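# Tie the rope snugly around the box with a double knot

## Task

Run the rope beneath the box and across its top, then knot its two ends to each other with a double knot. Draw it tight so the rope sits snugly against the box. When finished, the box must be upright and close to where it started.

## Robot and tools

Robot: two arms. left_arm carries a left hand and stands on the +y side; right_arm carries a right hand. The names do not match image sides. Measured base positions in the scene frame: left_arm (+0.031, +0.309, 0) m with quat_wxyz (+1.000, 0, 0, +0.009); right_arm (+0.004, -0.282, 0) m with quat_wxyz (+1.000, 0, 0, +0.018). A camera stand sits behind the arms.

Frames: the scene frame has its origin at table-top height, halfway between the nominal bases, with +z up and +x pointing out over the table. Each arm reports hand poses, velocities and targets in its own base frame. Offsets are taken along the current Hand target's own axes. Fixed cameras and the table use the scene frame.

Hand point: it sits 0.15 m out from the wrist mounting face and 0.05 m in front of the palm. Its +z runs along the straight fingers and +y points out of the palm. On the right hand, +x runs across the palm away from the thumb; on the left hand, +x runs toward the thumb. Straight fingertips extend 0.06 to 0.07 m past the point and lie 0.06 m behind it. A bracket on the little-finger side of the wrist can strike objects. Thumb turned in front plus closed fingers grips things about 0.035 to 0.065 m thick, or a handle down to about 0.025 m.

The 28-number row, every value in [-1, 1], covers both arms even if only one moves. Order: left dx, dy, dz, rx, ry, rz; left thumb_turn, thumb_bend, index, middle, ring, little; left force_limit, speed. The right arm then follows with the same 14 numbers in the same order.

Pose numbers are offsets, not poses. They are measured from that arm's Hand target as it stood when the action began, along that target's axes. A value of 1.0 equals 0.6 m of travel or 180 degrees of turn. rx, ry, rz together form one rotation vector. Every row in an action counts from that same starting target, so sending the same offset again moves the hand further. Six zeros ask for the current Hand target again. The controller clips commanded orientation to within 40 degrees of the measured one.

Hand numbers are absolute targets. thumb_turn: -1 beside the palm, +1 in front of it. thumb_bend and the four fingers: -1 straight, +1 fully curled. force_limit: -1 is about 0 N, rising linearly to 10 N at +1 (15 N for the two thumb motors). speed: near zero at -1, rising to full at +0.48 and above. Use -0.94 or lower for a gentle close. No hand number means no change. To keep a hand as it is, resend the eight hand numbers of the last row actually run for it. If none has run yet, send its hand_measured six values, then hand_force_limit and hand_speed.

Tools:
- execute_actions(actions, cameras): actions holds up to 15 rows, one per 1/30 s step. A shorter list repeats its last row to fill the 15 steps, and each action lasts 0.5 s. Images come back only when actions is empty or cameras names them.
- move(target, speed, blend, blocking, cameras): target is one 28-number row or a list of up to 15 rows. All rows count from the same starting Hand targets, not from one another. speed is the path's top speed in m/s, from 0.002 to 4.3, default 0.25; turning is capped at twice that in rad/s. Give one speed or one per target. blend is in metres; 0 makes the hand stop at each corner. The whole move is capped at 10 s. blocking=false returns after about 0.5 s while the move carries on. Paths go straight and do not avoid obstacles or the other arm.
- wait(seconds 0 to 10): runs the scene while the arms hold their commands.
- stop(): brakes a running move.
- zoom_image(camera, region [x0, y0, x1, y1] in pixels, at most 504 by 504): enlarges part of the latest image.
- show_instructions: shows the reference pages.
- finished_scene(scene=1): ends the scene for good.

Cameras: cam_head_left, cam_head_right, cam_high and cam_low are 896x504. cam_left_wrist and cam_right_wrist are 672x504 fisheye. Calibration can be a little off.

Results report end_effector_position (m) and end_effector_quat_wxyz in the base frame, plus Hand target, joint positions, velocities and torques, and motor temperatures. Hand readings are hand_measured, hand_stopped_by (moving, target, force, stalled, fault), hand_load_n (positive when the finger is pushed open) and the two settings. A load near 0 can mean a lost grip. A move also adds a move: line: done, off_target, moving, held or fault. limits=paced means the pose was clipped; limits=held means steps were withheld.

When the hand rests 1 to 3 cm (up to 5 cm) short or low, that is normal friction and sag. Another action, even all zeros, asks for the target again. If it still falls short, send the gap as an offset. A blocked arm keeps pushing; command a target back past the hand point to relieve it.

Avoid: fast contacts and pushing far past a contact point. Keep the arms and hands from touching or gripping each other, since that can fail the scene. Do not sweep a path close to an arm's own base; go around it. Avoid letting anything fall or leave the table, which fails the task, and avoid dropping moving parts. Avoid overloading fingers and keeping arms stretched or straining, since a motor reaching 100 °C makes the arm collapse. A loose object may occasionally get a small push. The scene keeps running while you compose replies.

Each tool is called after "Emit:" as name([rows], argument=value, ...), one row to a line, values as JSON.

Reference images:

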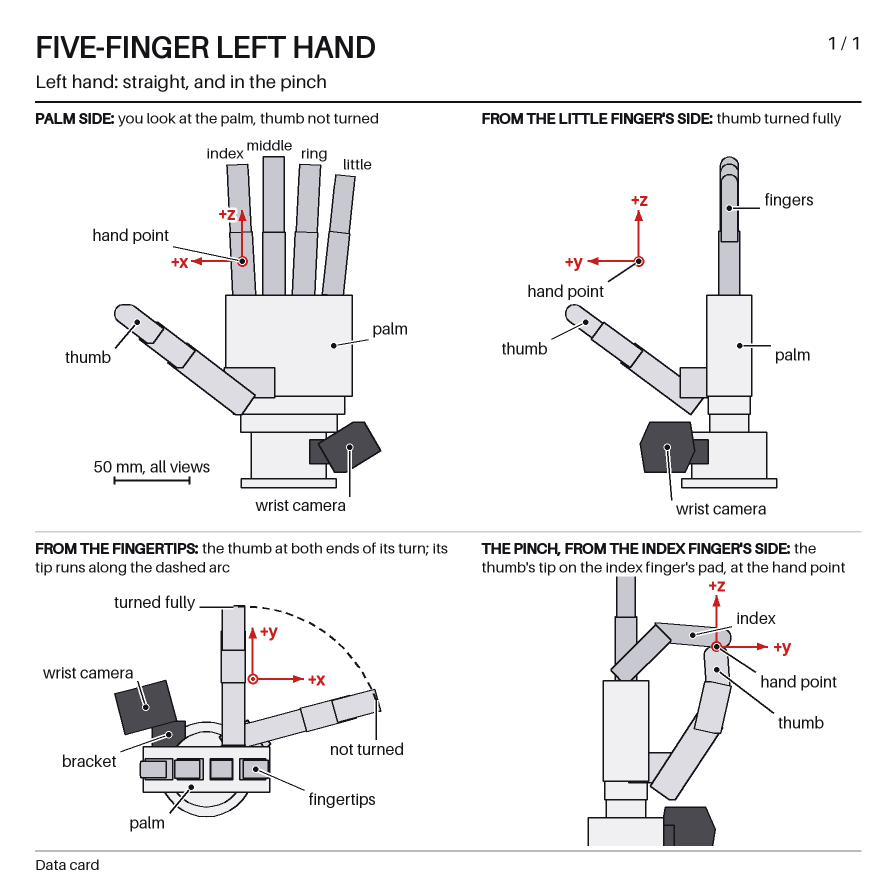

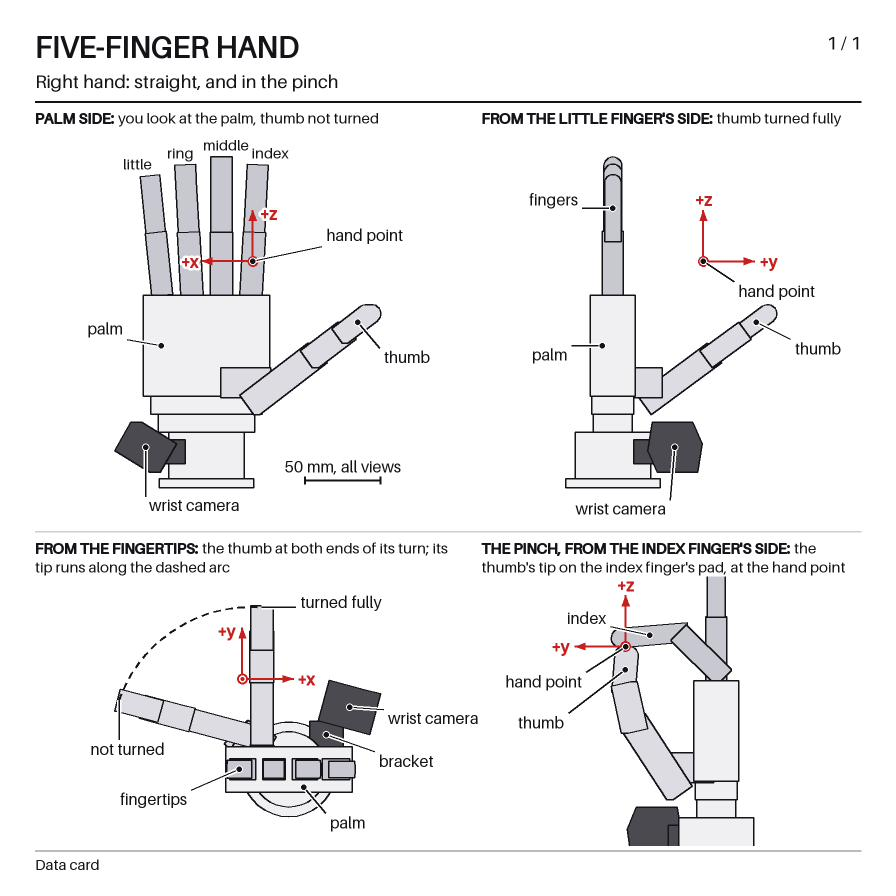

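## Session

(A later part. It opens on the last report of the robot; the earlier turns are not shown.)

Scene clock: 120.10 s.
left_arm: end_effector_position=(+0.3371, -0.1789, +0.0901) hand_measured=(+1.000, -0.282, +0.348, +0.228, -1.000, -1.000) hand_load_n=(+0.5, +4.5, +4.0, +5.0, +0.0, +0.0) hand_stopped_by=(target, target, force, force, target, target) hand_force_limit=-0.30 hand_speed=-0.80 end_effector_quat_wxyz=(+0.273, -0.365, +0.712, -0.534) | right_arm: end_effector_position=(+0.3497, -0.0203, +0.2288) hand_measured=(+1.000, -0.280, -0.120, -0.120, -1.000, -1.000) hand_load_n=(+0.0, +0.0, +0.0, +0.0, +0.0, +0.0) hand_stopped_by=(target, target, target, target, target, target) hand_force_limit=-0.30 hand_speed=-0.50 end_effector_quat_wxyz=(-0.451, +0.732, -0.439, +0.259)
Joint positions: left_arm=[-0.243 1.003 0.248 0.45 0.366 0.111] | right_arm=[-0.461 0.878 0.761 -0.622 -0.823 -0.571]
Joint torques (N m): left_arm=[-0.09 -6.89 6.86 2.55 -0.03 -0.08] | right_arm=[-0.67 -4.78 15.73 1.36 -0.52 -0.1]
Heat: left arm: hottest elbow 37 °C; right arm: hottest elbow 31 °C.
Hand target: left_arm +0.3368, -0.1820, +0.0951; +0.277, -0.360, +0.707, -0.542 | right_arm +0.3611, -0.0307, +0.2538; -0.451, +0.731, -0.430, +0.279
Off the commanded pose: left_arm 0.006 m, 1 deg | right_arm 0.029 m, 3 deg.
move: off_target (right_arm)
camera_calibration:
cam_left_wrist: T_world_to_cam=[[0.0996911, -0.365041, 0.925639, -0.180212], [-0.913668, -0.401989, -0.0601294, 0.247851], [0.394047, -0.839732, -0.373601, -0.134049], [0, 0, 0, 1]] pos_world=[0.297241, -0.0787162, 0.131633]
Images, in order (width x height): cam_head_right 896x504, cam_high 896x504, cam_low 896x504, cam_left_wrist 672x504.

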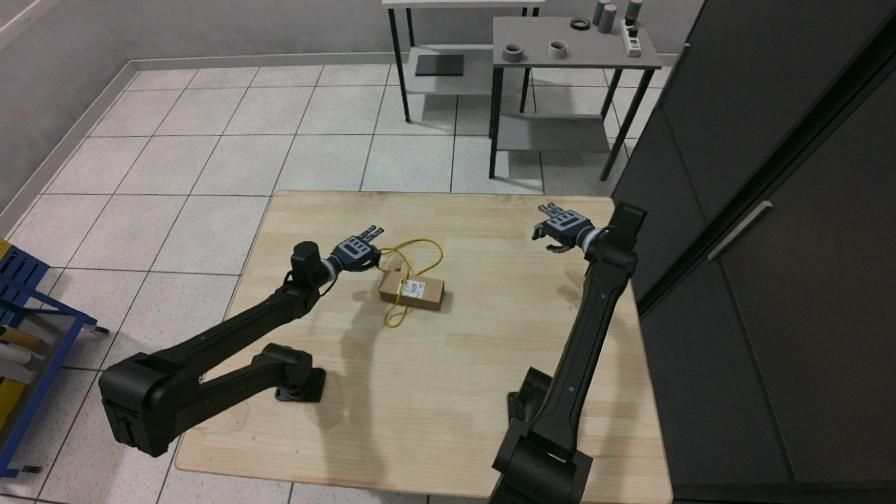

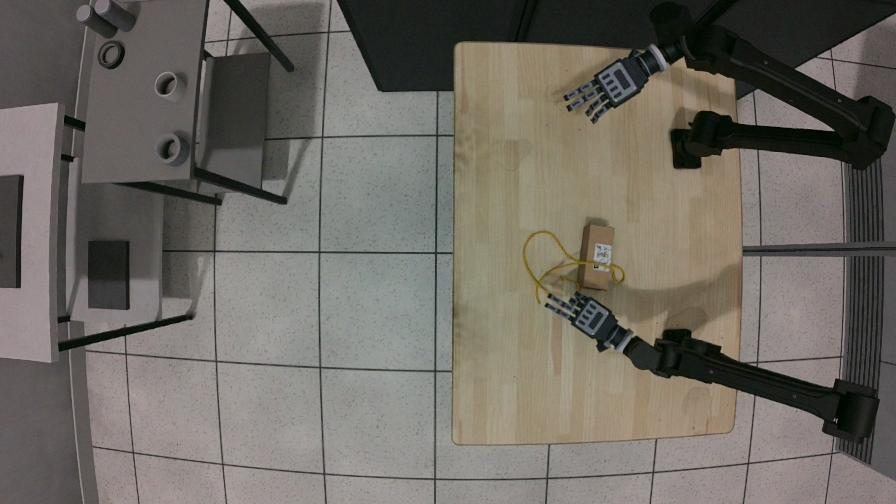

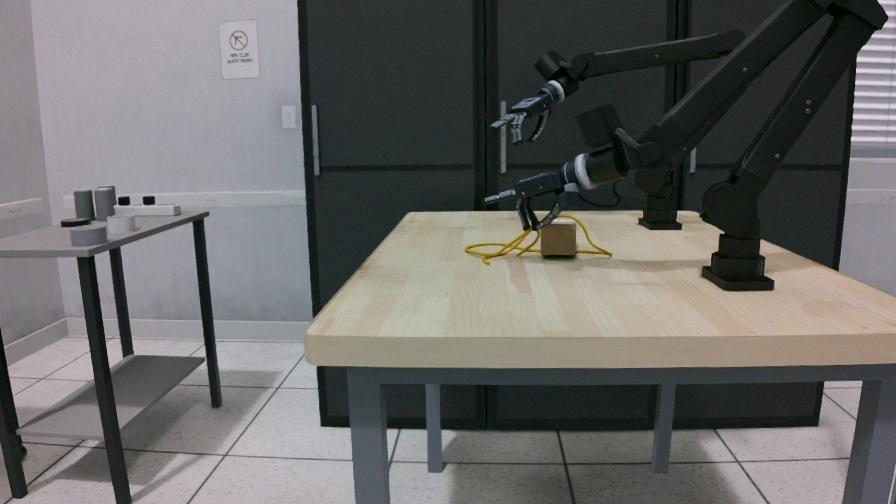

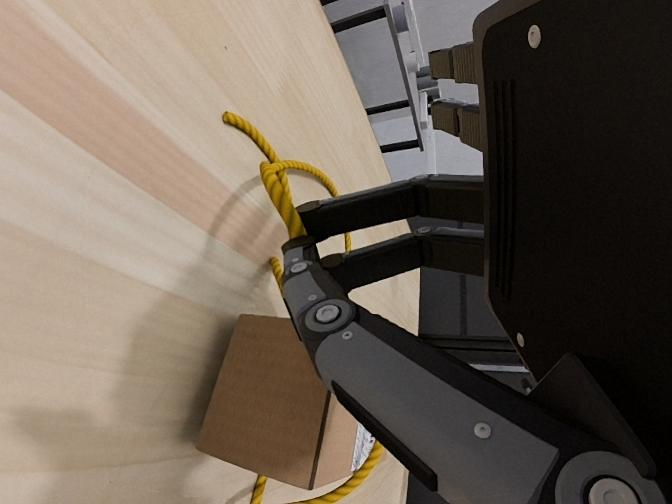

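Emit:
move(target=[-0.0577, 0.092, 0.044, 0, 0, 0, 1, -0.28, 0.35, 0.35, -1, -1, -0.3, -0.8, 0, 0, 0, 0, 0, 0, 1, -0.28, -0.12, -0.12, -1, -1, -0.3, -0.5], speed=0.12, cameras=["cam_left_wrist", "cam_high", "cam_low"])

Emit:
zoom_image(camera="cam_high", region=[500, 200, 660, 320])

Emit:
zoom_image(camera="cam_low", region=[450, 150, 630, 280])

Scene clock: 122.33 s.
left_arm: end_effector_position=(+0.3617, -0.1629, +0.0330) hand_measured=(+1.000, -0.282, +0.348, +0.228, -1.000, -1.000) hand_load_n=(+0.5, +4.5, +4.0, +5.0, +0.0, +0.0) hand_stopped_by=(target, target, force, force, target, target) hand_force_limit=-0.30 hand_speed=-0.80 end_effector_quat_wxyz=(+0.269, -0.364, +0.710, -0.540) | right_arm: end_effector_position=(+0.3497, -0.0203, +0.2288) hand_measured=(+1.000, -0.280, -0.120, -0.120, -1.000, -1.000) hand_load_n=(+0.0, +0.0, +0.0, +0.0, +0.0, +0.0) hand_stopped_by=(target, target, target, target, target, target) hand_force_limit=-0.30 hand_speed=-0.50 end_effector_quat_wxyz=(-0.451, +0.732, -0.439, +0.259)
Joint positions: left_arm=[-0.147 1.389 0.236 0.842 0.467 0.133] | right_arm=[-0.461 0.878 0.761 -0.622 -0.823 -0.571]
Joint torques (N m): left_arm=[1.44 -8 4.86 2.58 0.25 0.07] | right_arm=[-0.67 -4.6 15.71 1.39 -0.49 -0.11]
Heat: left arm: hottest elbow 37 °C; right arm: hottest elbow 31 °C.
Hand target: left_arm +0.3662, -0.1605, +0.0349; +0.277, -0.360, +0.707, -0.542 | right_arm +0.3611, -0.0307, +0.2538; -0.451, +0.731, -0.430, +0.279
Off the commanded pose: left_arm 0.005 m, 1 deg | right_arm 0.029 m, 3 deg.
move: off_target (right_arm)
camera_calibration:
cam_left_wrist: T_world_to_cam=[[0.0962012, -0.354741, 0.930002, -0.121208], [-0.916111, -0.396905, -0.0566318, 0.274936], [0.389213, -0.846537, -0.363165, -0.151359], [0, 0, 0, 1]] pos_world=[0.322444, -0.0620049, 0.0733258]
Images, in order (width x height): cam_high 896x504, cam_low 896x504, cam_left_wrist 672x504.

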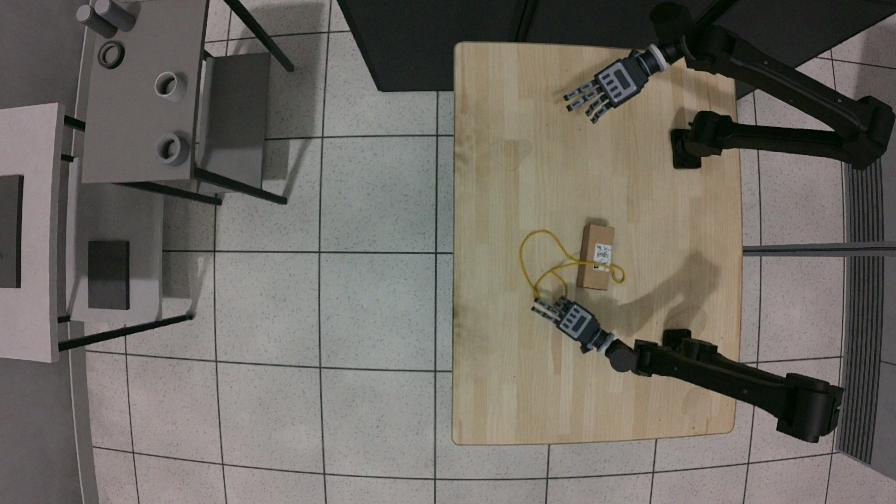

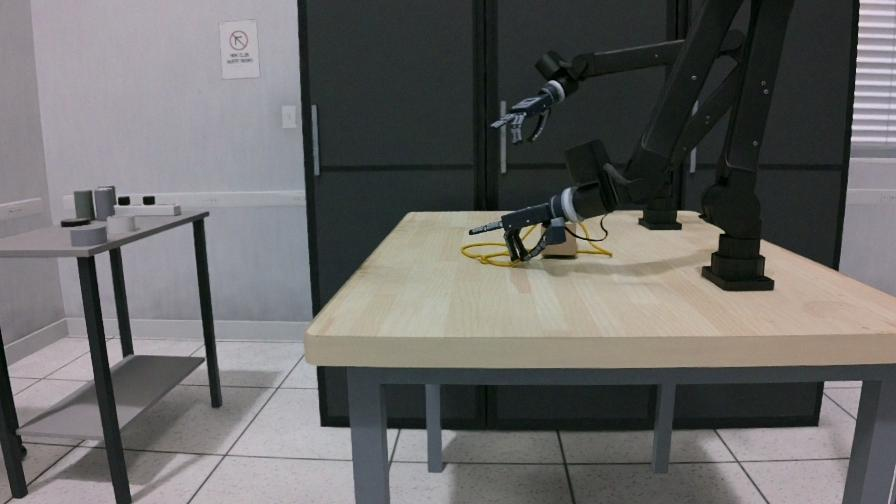

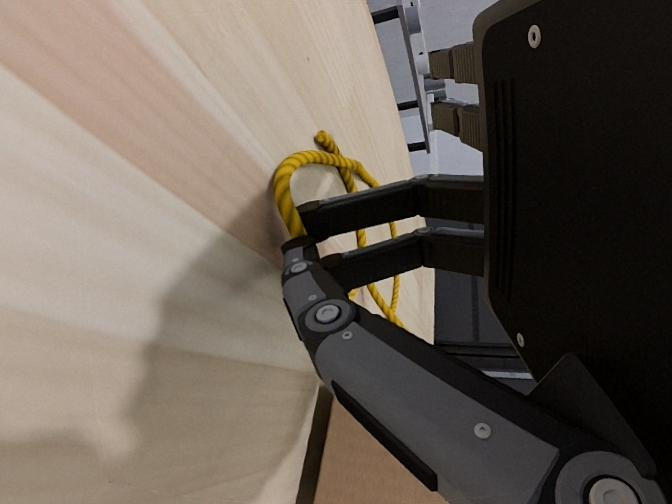

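Scaled by 3.150 from the camera's 896x504 image, which has a finer 1280x720 frame.

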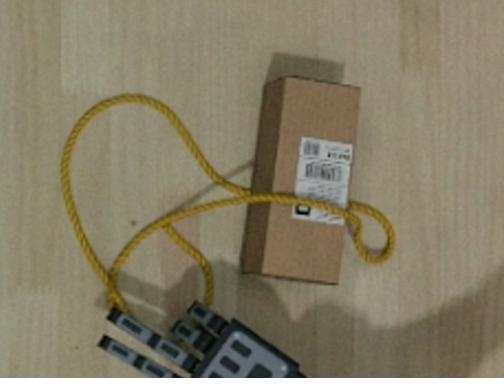

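Scaled by 2.800 from the camera's 896x504 image, which has a finer 1280x720 frame.

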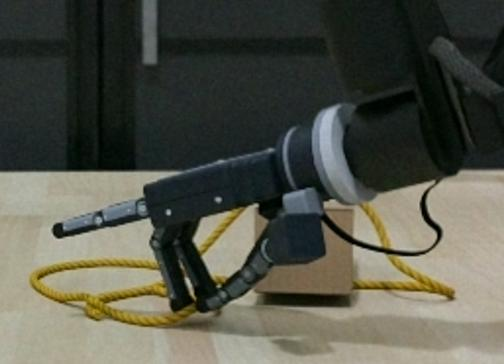

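Emit:
zoom_image(camera="cam_high", region=[525, 245, 595, 305])

Emit:
zoom_image(camera="cam_low", region=[455, 220, 545, 280])

Scaled by 7.200 from the camera's 896x504 image, which has a finer 1280x720 frame.

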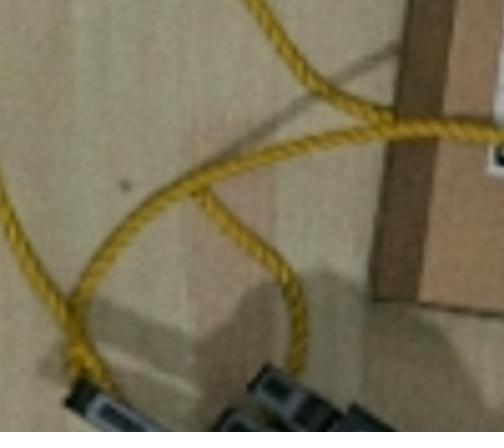

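Scaled by 5.600 from the camera's 896x504 image, which has a finer 1280x720 frame.

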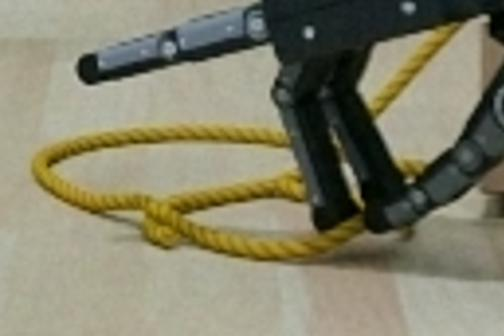

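Emit:
move([
  [0, 0.02, 0.005, 0, 0, 0, 1, -0.28, 0.35, 0.35, -1, -1, -0.3, -0.8, 0, 0, 0, 0, 0, 0, 1, -0.28, -0.12, -0.12, -1, -1, -0.3, -0.5],
  [0, 0.0205, 0.005, 0, 0, 0, 1, -0.28, -0.1, -0.1, -1, -1, -0.3, -0.7, 0, 0, 0, 0, 0, 0, 1, -0.28, -0.12, -0.12, -1, -1, -0.3, -0.5],
  [-0.0347, -0.127, -0.0728, 0, 0, 0, 1, -0.28, -0.1, -0.1, -1, -1, -0.3, -0.7, 0, 0, 0, 0, 0, 0, 1, -0.28, -0.12, -0.12, -1, -1, -0.3, -0.5],
  [-0.1755, -0.262, -0.4073, 0, 0, 0, 1, -0.28, -0.1, -0.1, -1, -1, -0.3, -0.7, -0.3647, 0.0288, 0.308, 0.0685, -0.2375, -0.0795, 1, -0.28, -0.12, -0.12, -1, -1, -0.3, -0.5],
], speed=[0.1, 0.1, 0.15, 0.25], cameras=["cam_right_wrist", "cam_high", "cam_low", "cam_head_left"])

Emit:
zoom_image(camera="cam_high", region=[510, 220, 630, 310])

Emit:
zoom_image(camera="cam_low", region=[450, 200, 630, 280])

Scene clock: 130.43 s.
left_arm: end_effector_position=(+0.2631, +0.0299, +0.2320) hand_measured=(+1.000, -0.280, -0.100, -0.100, -1.000, -1.000) hand_load_n=(+0.0, +0.0, +0.0, +0.0, +0.0, +0.0) hand_stopped_by=(target, target, target, target, target, target) hand_force_limit=-0.30 hand_speed=-0.70 end_effector_quat_wxyz=(+0.261, -0.371, +0.703, -0.548) | right_arm: end_effector_position=(+0.3839, +0.2282, +0.1381) hand_measured=(+1.000, -0.280, -0.120, -0.120, -1.000, -1.000) hand_load_n=(+0.0, +0.0, +0.0, +0.0, +0.0, +0.0) hand_stopped_by=(target, target, target, target, target, target) hand_force_limit=-0.30 hand_speed=-0.50 end_effector_quat_wxyz=(-0.605, +0.782, -0.128, +0.080)
Joint positions: left_arm=[0.833 0.813 0.701 -1.117 1.287 1.176] | right_arm=[0.146 1.341 0.692 0.097 -1.065 -0.463]
Joint torques (N m): left_arm=[1.2 -4.19 12.52 0.36 0.84 0.11] | right_arm=[1.2 -10.17 12.23 2.5 -0.47 0.08]
Heat: left arm: hottest elbow 37 °C; right arm: hottest elbow 31 °C.
Hand target: left_arm +0.2699, +0.0393, +0.2501; +0.277, -0.360, +0.707, -0.542 | right_arm +0.3979, +0.2353, +0.1527; -0.612, +0.777, -0.114, +0.091
Off the commanded pose: left_arm 0.022 m, 2 deg | right_arm 0.022 m, 2 deg.
move: off_target (left_arm, right_arm)
camera_calibration:
cam_right_wrist: T_world_to_cam=[[0.193641, -0.341215, -0.919823, 0.12641], [-0.964833, -0.236118, -0.115527, 0.443344], [-0.177767, 0.909846, -0.374938, 0.0272484], [0, 0, 0, 1]] pos_world=[0.408118, 0.123023, 0.17771]
Images, in order (width x height): cam_head_left 896x504, cam_high 896x504, cam_low 896x504, cam_right_wrist 672x504.

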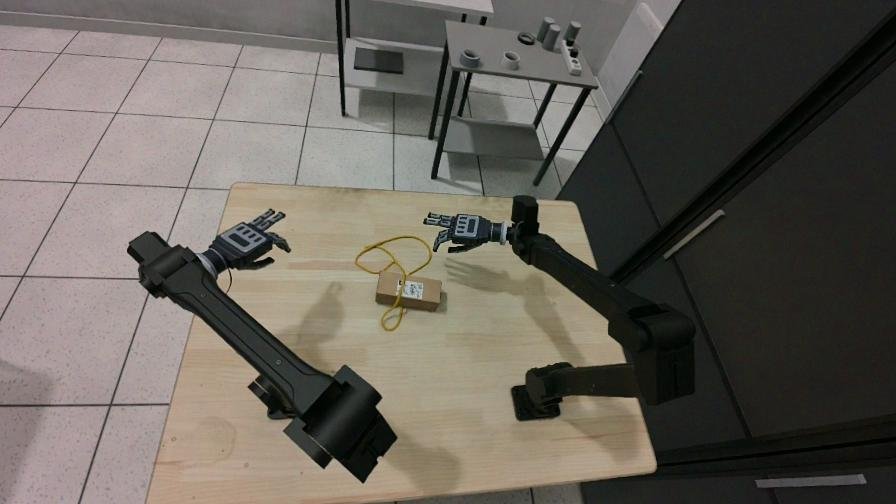

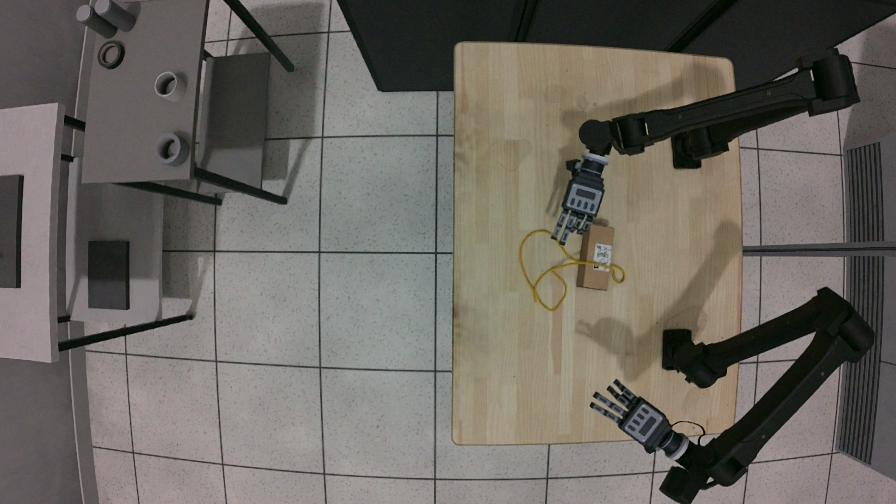

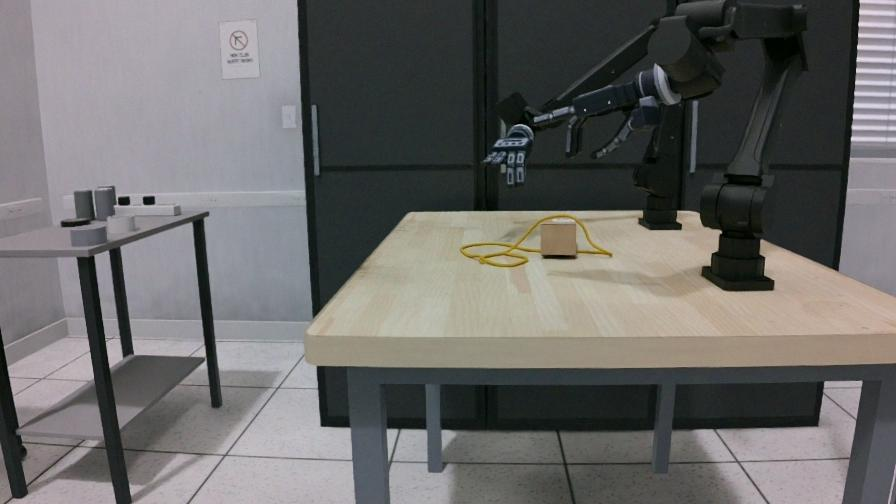

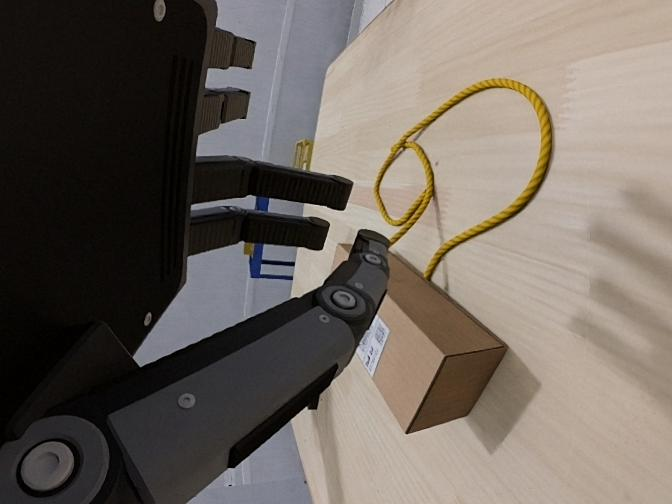

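Scaled by 4.200 from the camera's 896x504 image, which has a finer 1280x720 frame.

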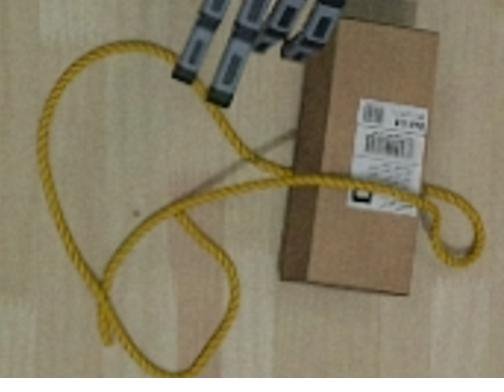

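Scaled by 2.800 from the camera's 896x504 image, which has a finer 1280x720 frame.

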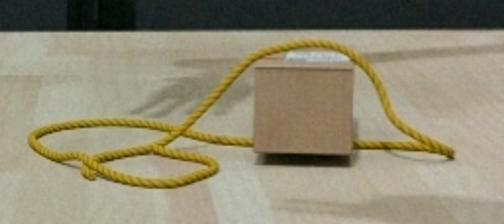

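Emit:
zoom_image(camera="cam_right_wrist", region=[320, 60, 600, 320])

Scaled by 1.800 from the camera's 672x504 image, which has a finer 960x720 frame.

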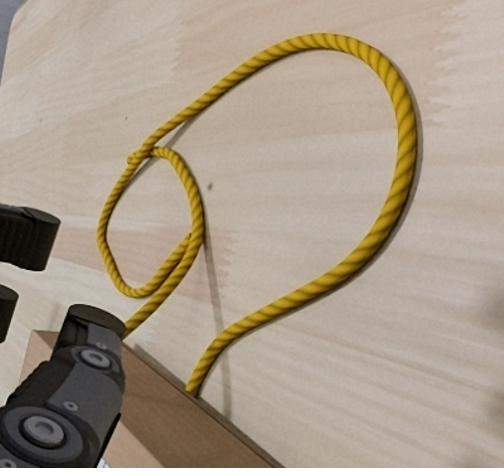

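Emit:
move(target=[0, 0, 0, 0, 0, 0, 1, -0.28, -0.1, -0.1, -1, -1, -0.3, -0.7, -0.063, 0.0517, 0.1637, 0, -0.0543, -0.0116, 1, -0.28, -0.12, -0.12, -1, -1, -0.3, -0.5], speed=0.15, cameras=["cam_right_wrist", "cam_low"])

Emit:
zoom_image(camera="cam_right_wrist", region=[300, 80, 560, 340])

Scene clock: 132.57 s.
left_arm: end_effector_position=(+0.2632, +0.0300, +0.2318) hand_measured=(+1.000, -0.280, -0.100, -0.100, -1.000, -1.000) hand_load_n=(+0.0, +0.0, +0.0, +0.0, +0.0, +0.0) hand_stopped_by=(target, target, target, target, target, target) hand_force_limit=-0.30 hand_speed=-0.70 end_effector_quat_wxyz=(+0.262, -0.370, +0.703, -0.547) | right_arm: end_effector_position=(+0.3705, +0.3194, +0.0874) hand_measured=(+1.000, -0.280, -0.120, -0.120, -1.000, -1.000) hand_load_n=(+0.0, +0.0, +0.0, +0.0, +0.0, +0.0) hand_stopped_by=(target, target, target, target, target, target) hand_force_limit=-0.30 hand_speed=-0.50 end_effector_quat_wxyz=(-0.610, +0.789, -0.059, +0.023)
Joint positions: left_arm=[0.833 0.814 0.701 -1.117 1.287 1.178] | right_arm=[0.36 1.559 0.739 0.297 -1.038 -0.424]
Joint torques (N m): left_arm=[1.2 -4.25 12.53 0.34 0.85 0.1] | right_arm=[1.08 -12.51 11.73 2.45 -0.21 0.08]
Heat: left arm: hottest elbow 36 °C; right arm: hottest elbow 31 °C.
Hand target: left_arm +0.2700, +0.0393, +0.2501; +0.277, -0.360, +0.707, -0.542 | right_arm +0.3873, +0.3308, +0.0996; -0.618, +0.784, -0.047, +0.036
Off the commanded pose: left_arm 0.022 m, 2 deg | right_arm 0.023 m, 2 deg.
move: off_target (left_arm, right_arm)
camera_calibration:
cam_right_wrist: T_world_to_cam=[[0.246865, -0.299547, -0.921591, 0.0805685], [-0.907465, -0.405084, -0.111416, 0.478454], [-0.339947, 0.863816, -0.37183, -0.00253075], [0, 0, 0, 1]] pos_world=[0.413431, 0.220134, 0.126618]
Images, in order (width x height): cam_low 896x504, cam_right_wrist 672x504.

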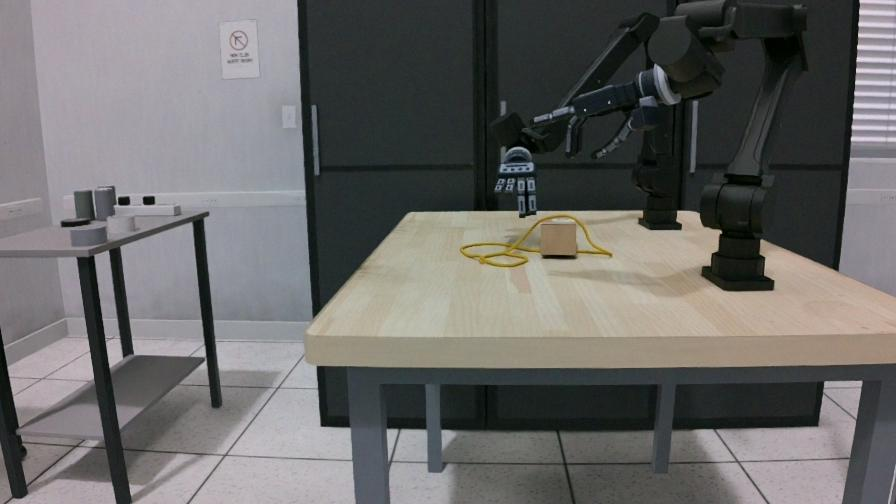

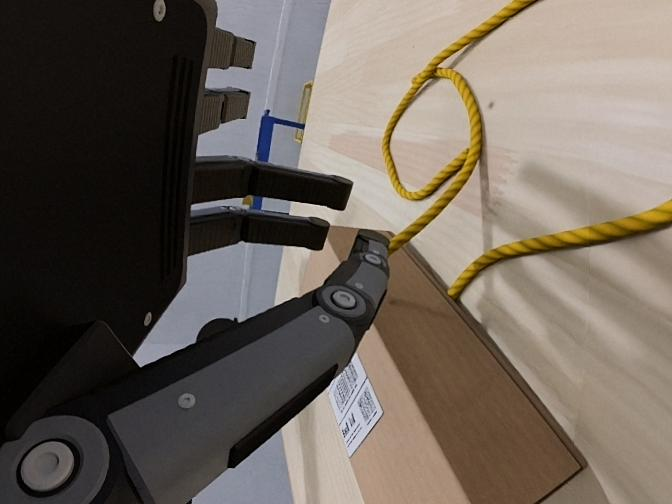

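Scaled by 1.938 from the camera's 672x504 image, which has a finer 960x720 frame.

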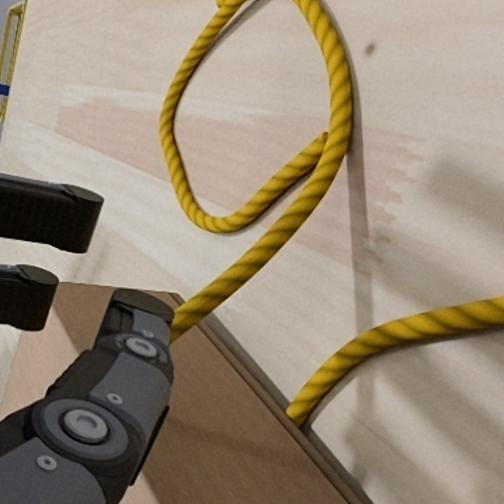

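Emit:
move(target=[0, 0, 0, 0, 0, 0, 1, -0.28, -0.1, -0.1, -1, -1, -0.3, -0.7, -0.01, 0.079, 0.0107, 0, 0, 0, 1, -0.28, -0.12, -0.12, -1, -1, -0.3, -0.5], speed=0.12, cameras=["cam_right_wrist", "cam_low"])

Emit:
zoom_image(camera="cam_right_wrist", region=[280, 130, 520, 370])

Emit:
zoom_image(camera="cam_low", region=[450, 180, 630, 280])

Scene clock: 133.97 s.
left_arm: end_effector_position=(+0.2632, +0.0300, +0.2318) hand_measured=(+1.000, -0.280, -0.100, -0.100, -1.000, -1.000) hand_load_n=(+0.0, +0.0, +0.0, +0.0, +0.0, +0.0) hand_stopped_by=(target, target, target, target, target, target) hand_force_limit=-0.30 hand_speed=-0.70 end_effector_quat_wxyz=(+0.262, -0.370, +0.703, -0.547) | right_arm: end_effector_position=(+0.3837, +0.3244, +0.0577) hand_measured=(+1.000, -0.280, -0.120, -0.120, -1.000, -1.000) hand_load_n=(+0.0, +0.0, +0.0, +0.0, +0.0, +0.0) hand_stopped_by=(target, target, target, target, target, target) hand_force_limit=-0.30 hand_speed=-0.50 end_effector_quat_wxyz=(-0.618, +0.784, -0.046, +0.039)
Joint positions: left_arm=[0.833 0.814 0.701 -1.117 1.287 1.178] | right_arm=[0.36 1.663 0.736 0.45 -1.038 -0.423]
Joint torques (N m): left_arm=[1.26 -4.25 12.52 0.34 0.85 0.1] | right_arm=[0.85 -13.51 6.84 2.56 -0.28 0.05]
Heat: left arm: hottest elbow 36 °C; right arm: hottest elbow 31 °C.
Hand target: left_arm +0.2700, +0.0393, +0.2501; +0.277, -0.360, +0.707, -0.542 | right_arm +0.3807, +0.3267, +0.0520; -0.618, +0.784, -0.047, +0.036
Off the commanded pose: left_arm 0.022 m, 2 deg | right_arm 0.007 m, 0 deg.
move: off_target (left_arm)
camera_calibration:
cam_right_wrist: T_world_to_cam=[[0.285548, -0.284877, -0.915045, 0.0314132], [-0.901878, -0.402829, -0.156027, 0.488842], [-0.324158, 0.869812, -0.371952, -0.0214284], [0, 0, 0, 1]] pos_world=[0.42496, 0.224508, 0.097047]
Images, in order (width x height): cam_low 896x504, cam_right_wrist 672x504.

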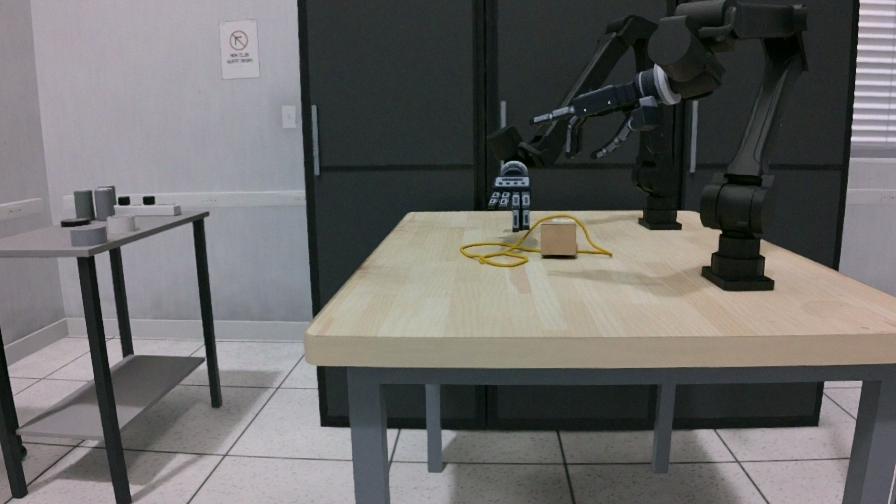

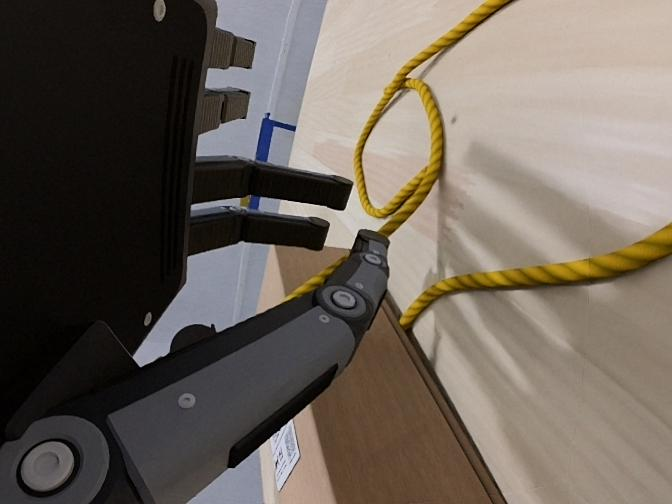

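Scaled by 2.100 from the camera's 672x504 image, which has a finer 960x720 frame.

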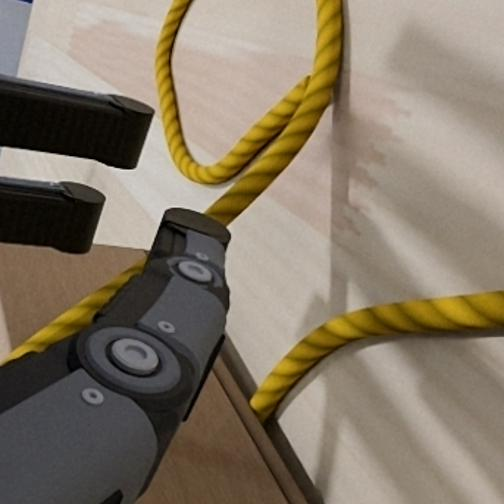

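Scaled by 2.800 from the camera's 896x504 image, which has a finer 1280x720 frame.

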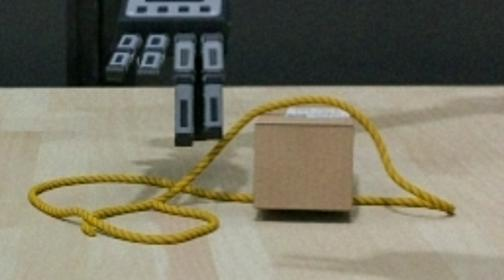

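Emit:
move(target=[0, 0, 0, 0, 0, 0, 1, -0.28, -0.1, -0.1, -1, -1, -0.3, -0.7, 0, 0.02, 0.0067, 0, 0, 0, 1, -0.28, -0.12, -0.12, -1, -1, -0.3, -0.5], speed=0.12, cameras=["cam_right_wrist", "cam_low"])

Emit:
zoom_image(camera="cam_right_wrist", region=[280, 130, 520, 370])

Emit:
zoom_image(camera="cam_low", region=[480, 190, 590, 280])

Scene clock: 135.27 s.
left_arm: end_effector_position=(+0.2632, +0.0300, +0.2318) hand_measured=(+1.000, -0.280, -0.100, -0.100, -1.000, -1.000) hand_load_n=(+0.0, +0.0, +0.0, +0.0, -0.5, +0.0) hand_stopped_by=(target, target, target, target, target, target) hand_force_limit=-0.30 hand_speed=-0.70 end_effector_quat_wxyz=(+0.262, -0.370, +0.703, -0.547) | right_arm: end_effector_position=(+0.3843, +0.3246, +0.0452) hand_measured=(+1.000, -0.280, -0.120, -0.120, -1.000, -1.000) hand_load_n=(+0.0, +0.0, +0.0, +0.0, +0.0, +0.0) hand_stopped_by=(target, target, target, target, target, target) hand_force_limit=-0.30 hand_speed=-0.50 end_effector_quat_wxyz=(-0.618, +0.784, -0.046, +0.040)
Joint positions: left_arm=[0.833 0.814 0.701 -1.117 1.287 1.178] | right_arm=[0.36 1.698 0.73 0.492 -1.038 -0.423]
Joint torques (N m): left_arm=[1.26 -4.25 12.52 0.34 0.85 0.1] | right_arm=[0.85 -13.68 6.63 2.58 -0.2 0.06]
Heat: left arm: hottest elbow 36 °C; right arm: hottest elbow 31 °C.
Hand target: left_arm +0.2700, +0.0393, +0.2501; +0.277, -0.360, +0.707, -0.542 | right_arm +0.3808, +0.3278, +0.0394; -0.618, +0.784, -0.047, +0.036
Off the commanded pose: left_arm 0.022 m, 2 deg | right_arm 0.007 m, 0 deg.
move: off_target (left_arm)
camera_calibration:
cam_right_wrist: T_world_to_cam=[[0.287163, -0.284218, -0.914744, 0.0189975], [-0.90159, -0.402745, -0.157898, 0.487527], [-0.323532, 0.870067, -0.371902, -0.0263864], [0, 0, 0, 1]] pos_world=[0.425557, 0.224706, 0.084544]
Images, in order (width x height): cam_low 896x504, cam_right_wrist 672x504.

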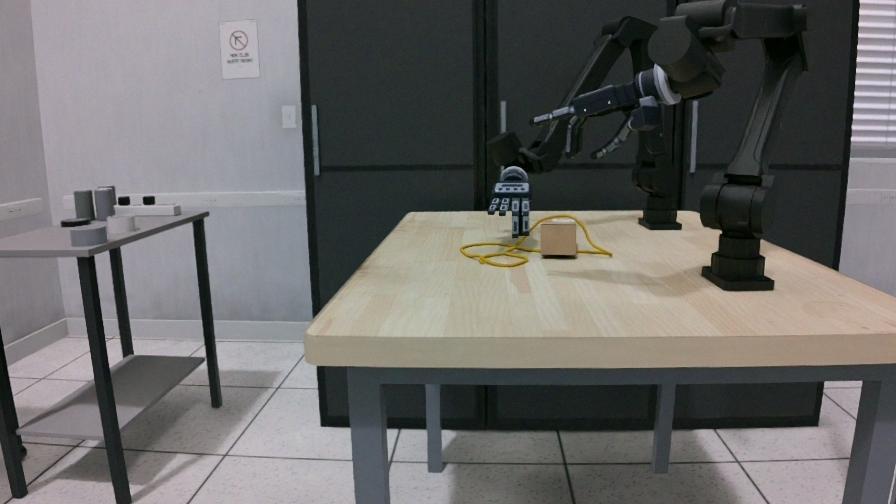

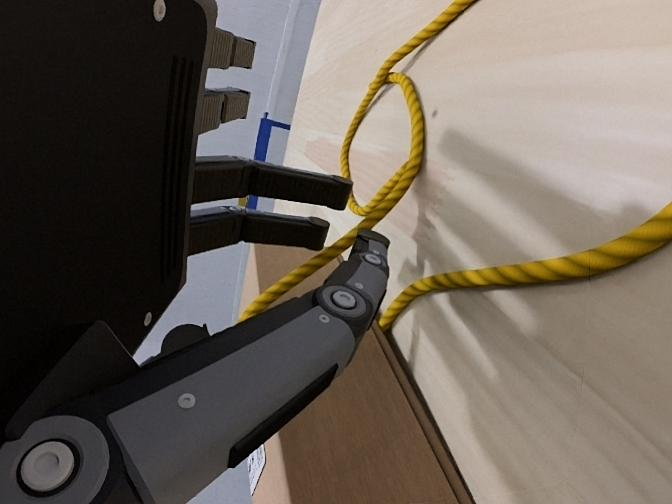

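Scaled by 2.100 from the camera's 672x504 image, which has a finer 960x720 frame.

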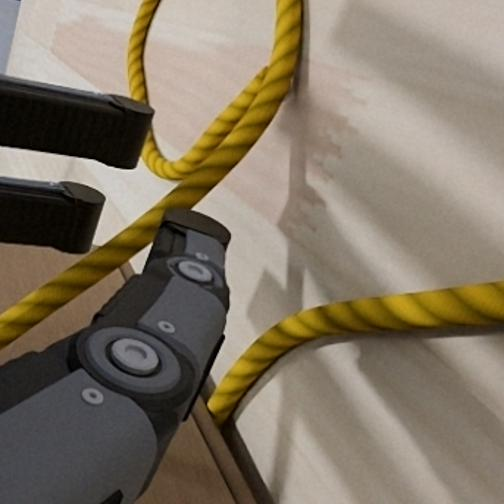

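Scaled by 4.582 from the camera's 896x504 image, which has a finer 1280x720 frame.

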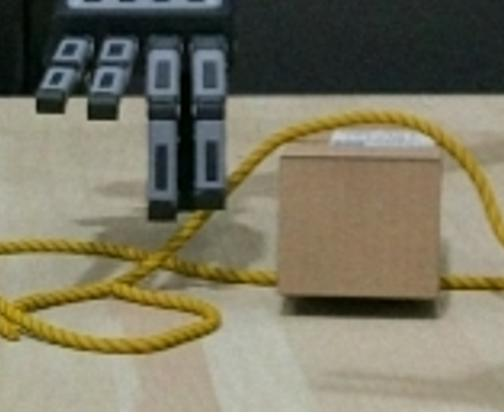

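Emit:
move(target=[0, 0, 0, 0, 0, 0, 1, -0.28, -0.1, -0.1, -1, -1, -0.3, -0.7, 0, 0, 0, 0, 0, 0, 1, -0.28, 0.35, 0.35, -1, -1, -0.3, -0.8], speed=0.12, cameras=["cam_right_wrist"])

Emit:
zoom_image(camera="cam_right_wrist", region=[280, 130, 520, 370])

Scene clock: 136.57 s.
left_arm: end_effector_position=(+0.2632, +0.0300, +0.2318) hand_measured=(+1.000, -0.280, -0.100, -0.100, -1.000, -1.000) hand_load_n=(+0.0, +0.0, +0.0, +0.0, +0.0, +0.0) hand_stopped_by=(target, target, target, target, target, target) hand_force_limit=-0.30 hand_speed=-0.70 end_effector_quat_wxyz=(+0.262, -0.370, +0.703, -0.547) | right_arm: end_effector_position=(+0.3844, +0.3247, +0.0453) hand_measured=(+1.000, -0.280, +0.348, +0.284, -1.000, -1.000) hand_load_n=(-0.5, +1.5, +4.5, +4.0, +0.0, +0.0) hand_stopped_by=(target, target, force, force, target, target) hand_force_limit=-0.30 hand_speed=-0.80 end_effector_quat_wxyz=(-0.618, +0.784, -0.046, +0.040)
Joint positions: left_arm=[0.833 0.814 0.701 -1.117 1.287 1.178] | right_arm=[0.36 1.698 0.73 0.493 -1.038 -0.423]
Joint torques (N m): left_arm=[1.2 -4.25 12.52 0.34 0.85 0.1] | right_arm=[0.97 -13.68 6.56 2.59 -0.2 0.1]
Heat: left arm: hottest elbow 36 °C; right arm: hottest elbow 31 °C.
Hand target: left_arm +0.2700, +0.0393, +0.2501; +0.277, -0.360, +0.707, -0.542 | right_arm +0.3808, +0.3278, +0.0395; -0.618, +0.784, -0.047, +0.036
Off the commanded pose: left_arm 0.022 m, 2 deg | right_arm 0.008 m, 1 deg.
move: off_target (left_arm)
camera_calibration:
cam_right_wrist: T_world_to_cam=[[0.287839, -0.283964, -0.914611, 0.0187032], [-0.901482, -0.402679, -0.158685, 0.487637], [-0.323233, 0.870181, -0.371895, -0.0264704], [0, 0, 0, 1]] pos_world=[0.425656, 0.224706, 0.0846427]
Images, in order (width x height): cam_right_wrist 672x504.

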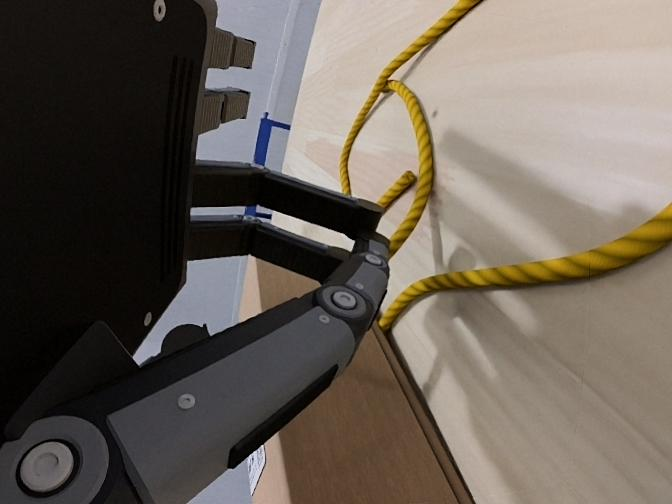

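Scaled by 2.100 from the camera's 672x504 image, which has a finer 960x720 frame.

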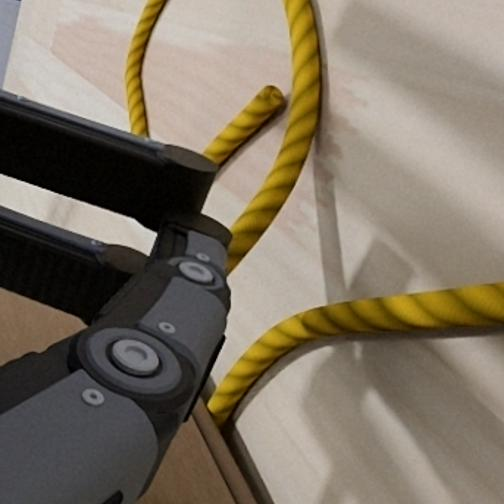

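Emit:
move(target=[0, 0, 0, 0, 0, 0, 1, -0.28, -0.1, -0.1, -1, -1, -0.3, -0.7, 0, -0.07, -0.015, 0, 0, 0, 1, -0.28, 0.35, 0.35, -1, -1, -0.3, -0.8], speed=0.12, cameras=["cam_right_wrist", "cam_low"])

Emit:
zoom_image(camera="cam_low", region=[450, 180, 630, 280])

Scene clock: 137.97 s.
left_arm: end_effector_position=(+0.2632, +0.0300, +0.2318) hand_measured=(+1.000, -0.280, -0.100, -0.100, -1.000, -1.000) hand_load_n=(+0.0, +0.0, +0.0, +0.0, +0.0, +0.0) hand_stopped_by=(target, target, target, target, target, target) hand_force_limit=-0.30 hand_speed=-0.70 end_effector_quat_wxyz=(+0.262, -0.370, +0.703, -0.547) | right_arm: end_effector_position=(+0.3766, +0.3223, +0.0750) hand_measured=(+1.000, -0.280, +0.348, +0.284, -1.000, -1.000) hand_load_n=(-0.5, +1.5, +4.5, +4.0, +0.0, +0.0) hand_stopped_by=(target, target, force, force, target, target) hand_force_limit=-0.30 hand_speed=-0.80 end_effector_quat_wxyz=(-0.616, +0.785, -0.051, +0.035)
Joint positions: left_arm=[0.833 0.814 0.701 -1.117 1.287 1.178] | right_arm=[0.361 1.604 0.73 0.388 -1.037 -0.418]
Joint torques (N m): left_arm=[1.2 -4.25 12.52 0.34 0.85 0.1] | right_arm=[1.14 -14.15 9.46 1.46 -0.2 0.03]
Heat: left arm: hottest elbow 36 °C; right arm: hottest elbow 31 °C.
Hand target: left_arm +0.2700, +0.0393, +0.2501; +0.277, -0.360, +0.707, -0.542 | right_arm +0.3811, +0.3288, +0.0824; -0.618, +0.784, -0.047, +0.036
Off the commanded pose: left_arm 0.022 m, 2 deg | right_arm 0.011 m, 1 deg.
move: off_target (left_arm, right_arm)
camera_calibration:
cam_right_wrist: T_world_to_cam=[[0.273788, -0.28783, -0.917711, 0.0543912], [-0.904315, -0.401941, -0.143727, 0.484118], [-0.327497, 0.869251, -0.370336, -0.0141182], [0, 0, 0, 1]] pos_world=[0.41828, 0.222515, 0.114268]
Images, in order (width x height): cam_low 896x504, cam_right_wrist 672x504.

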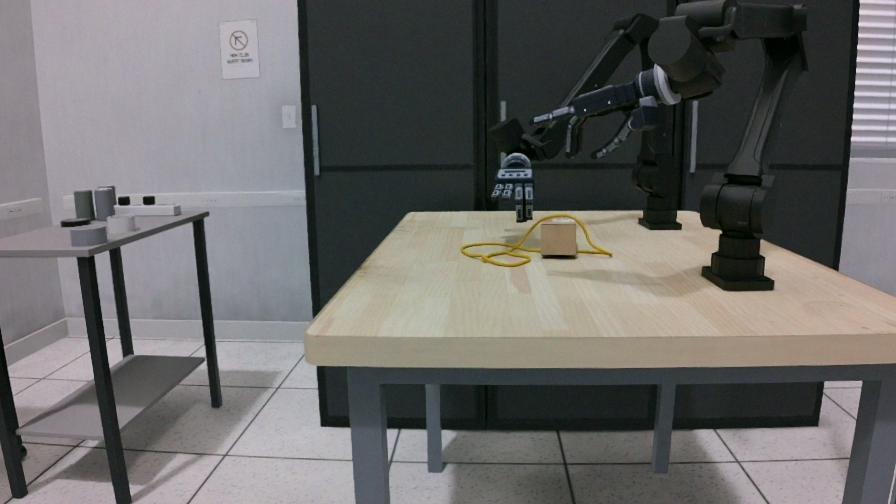

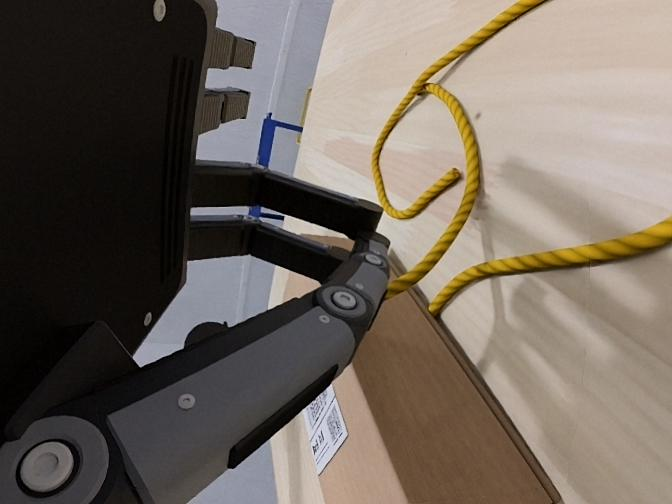

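Scaled by 2.800 from the camera's 896x504 image, which has a finer 1280x720 frame.

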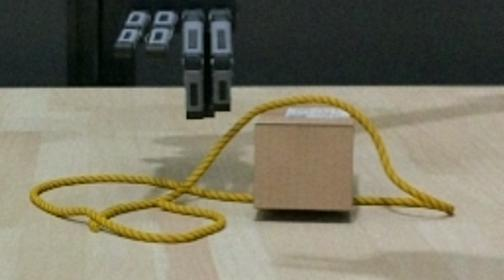

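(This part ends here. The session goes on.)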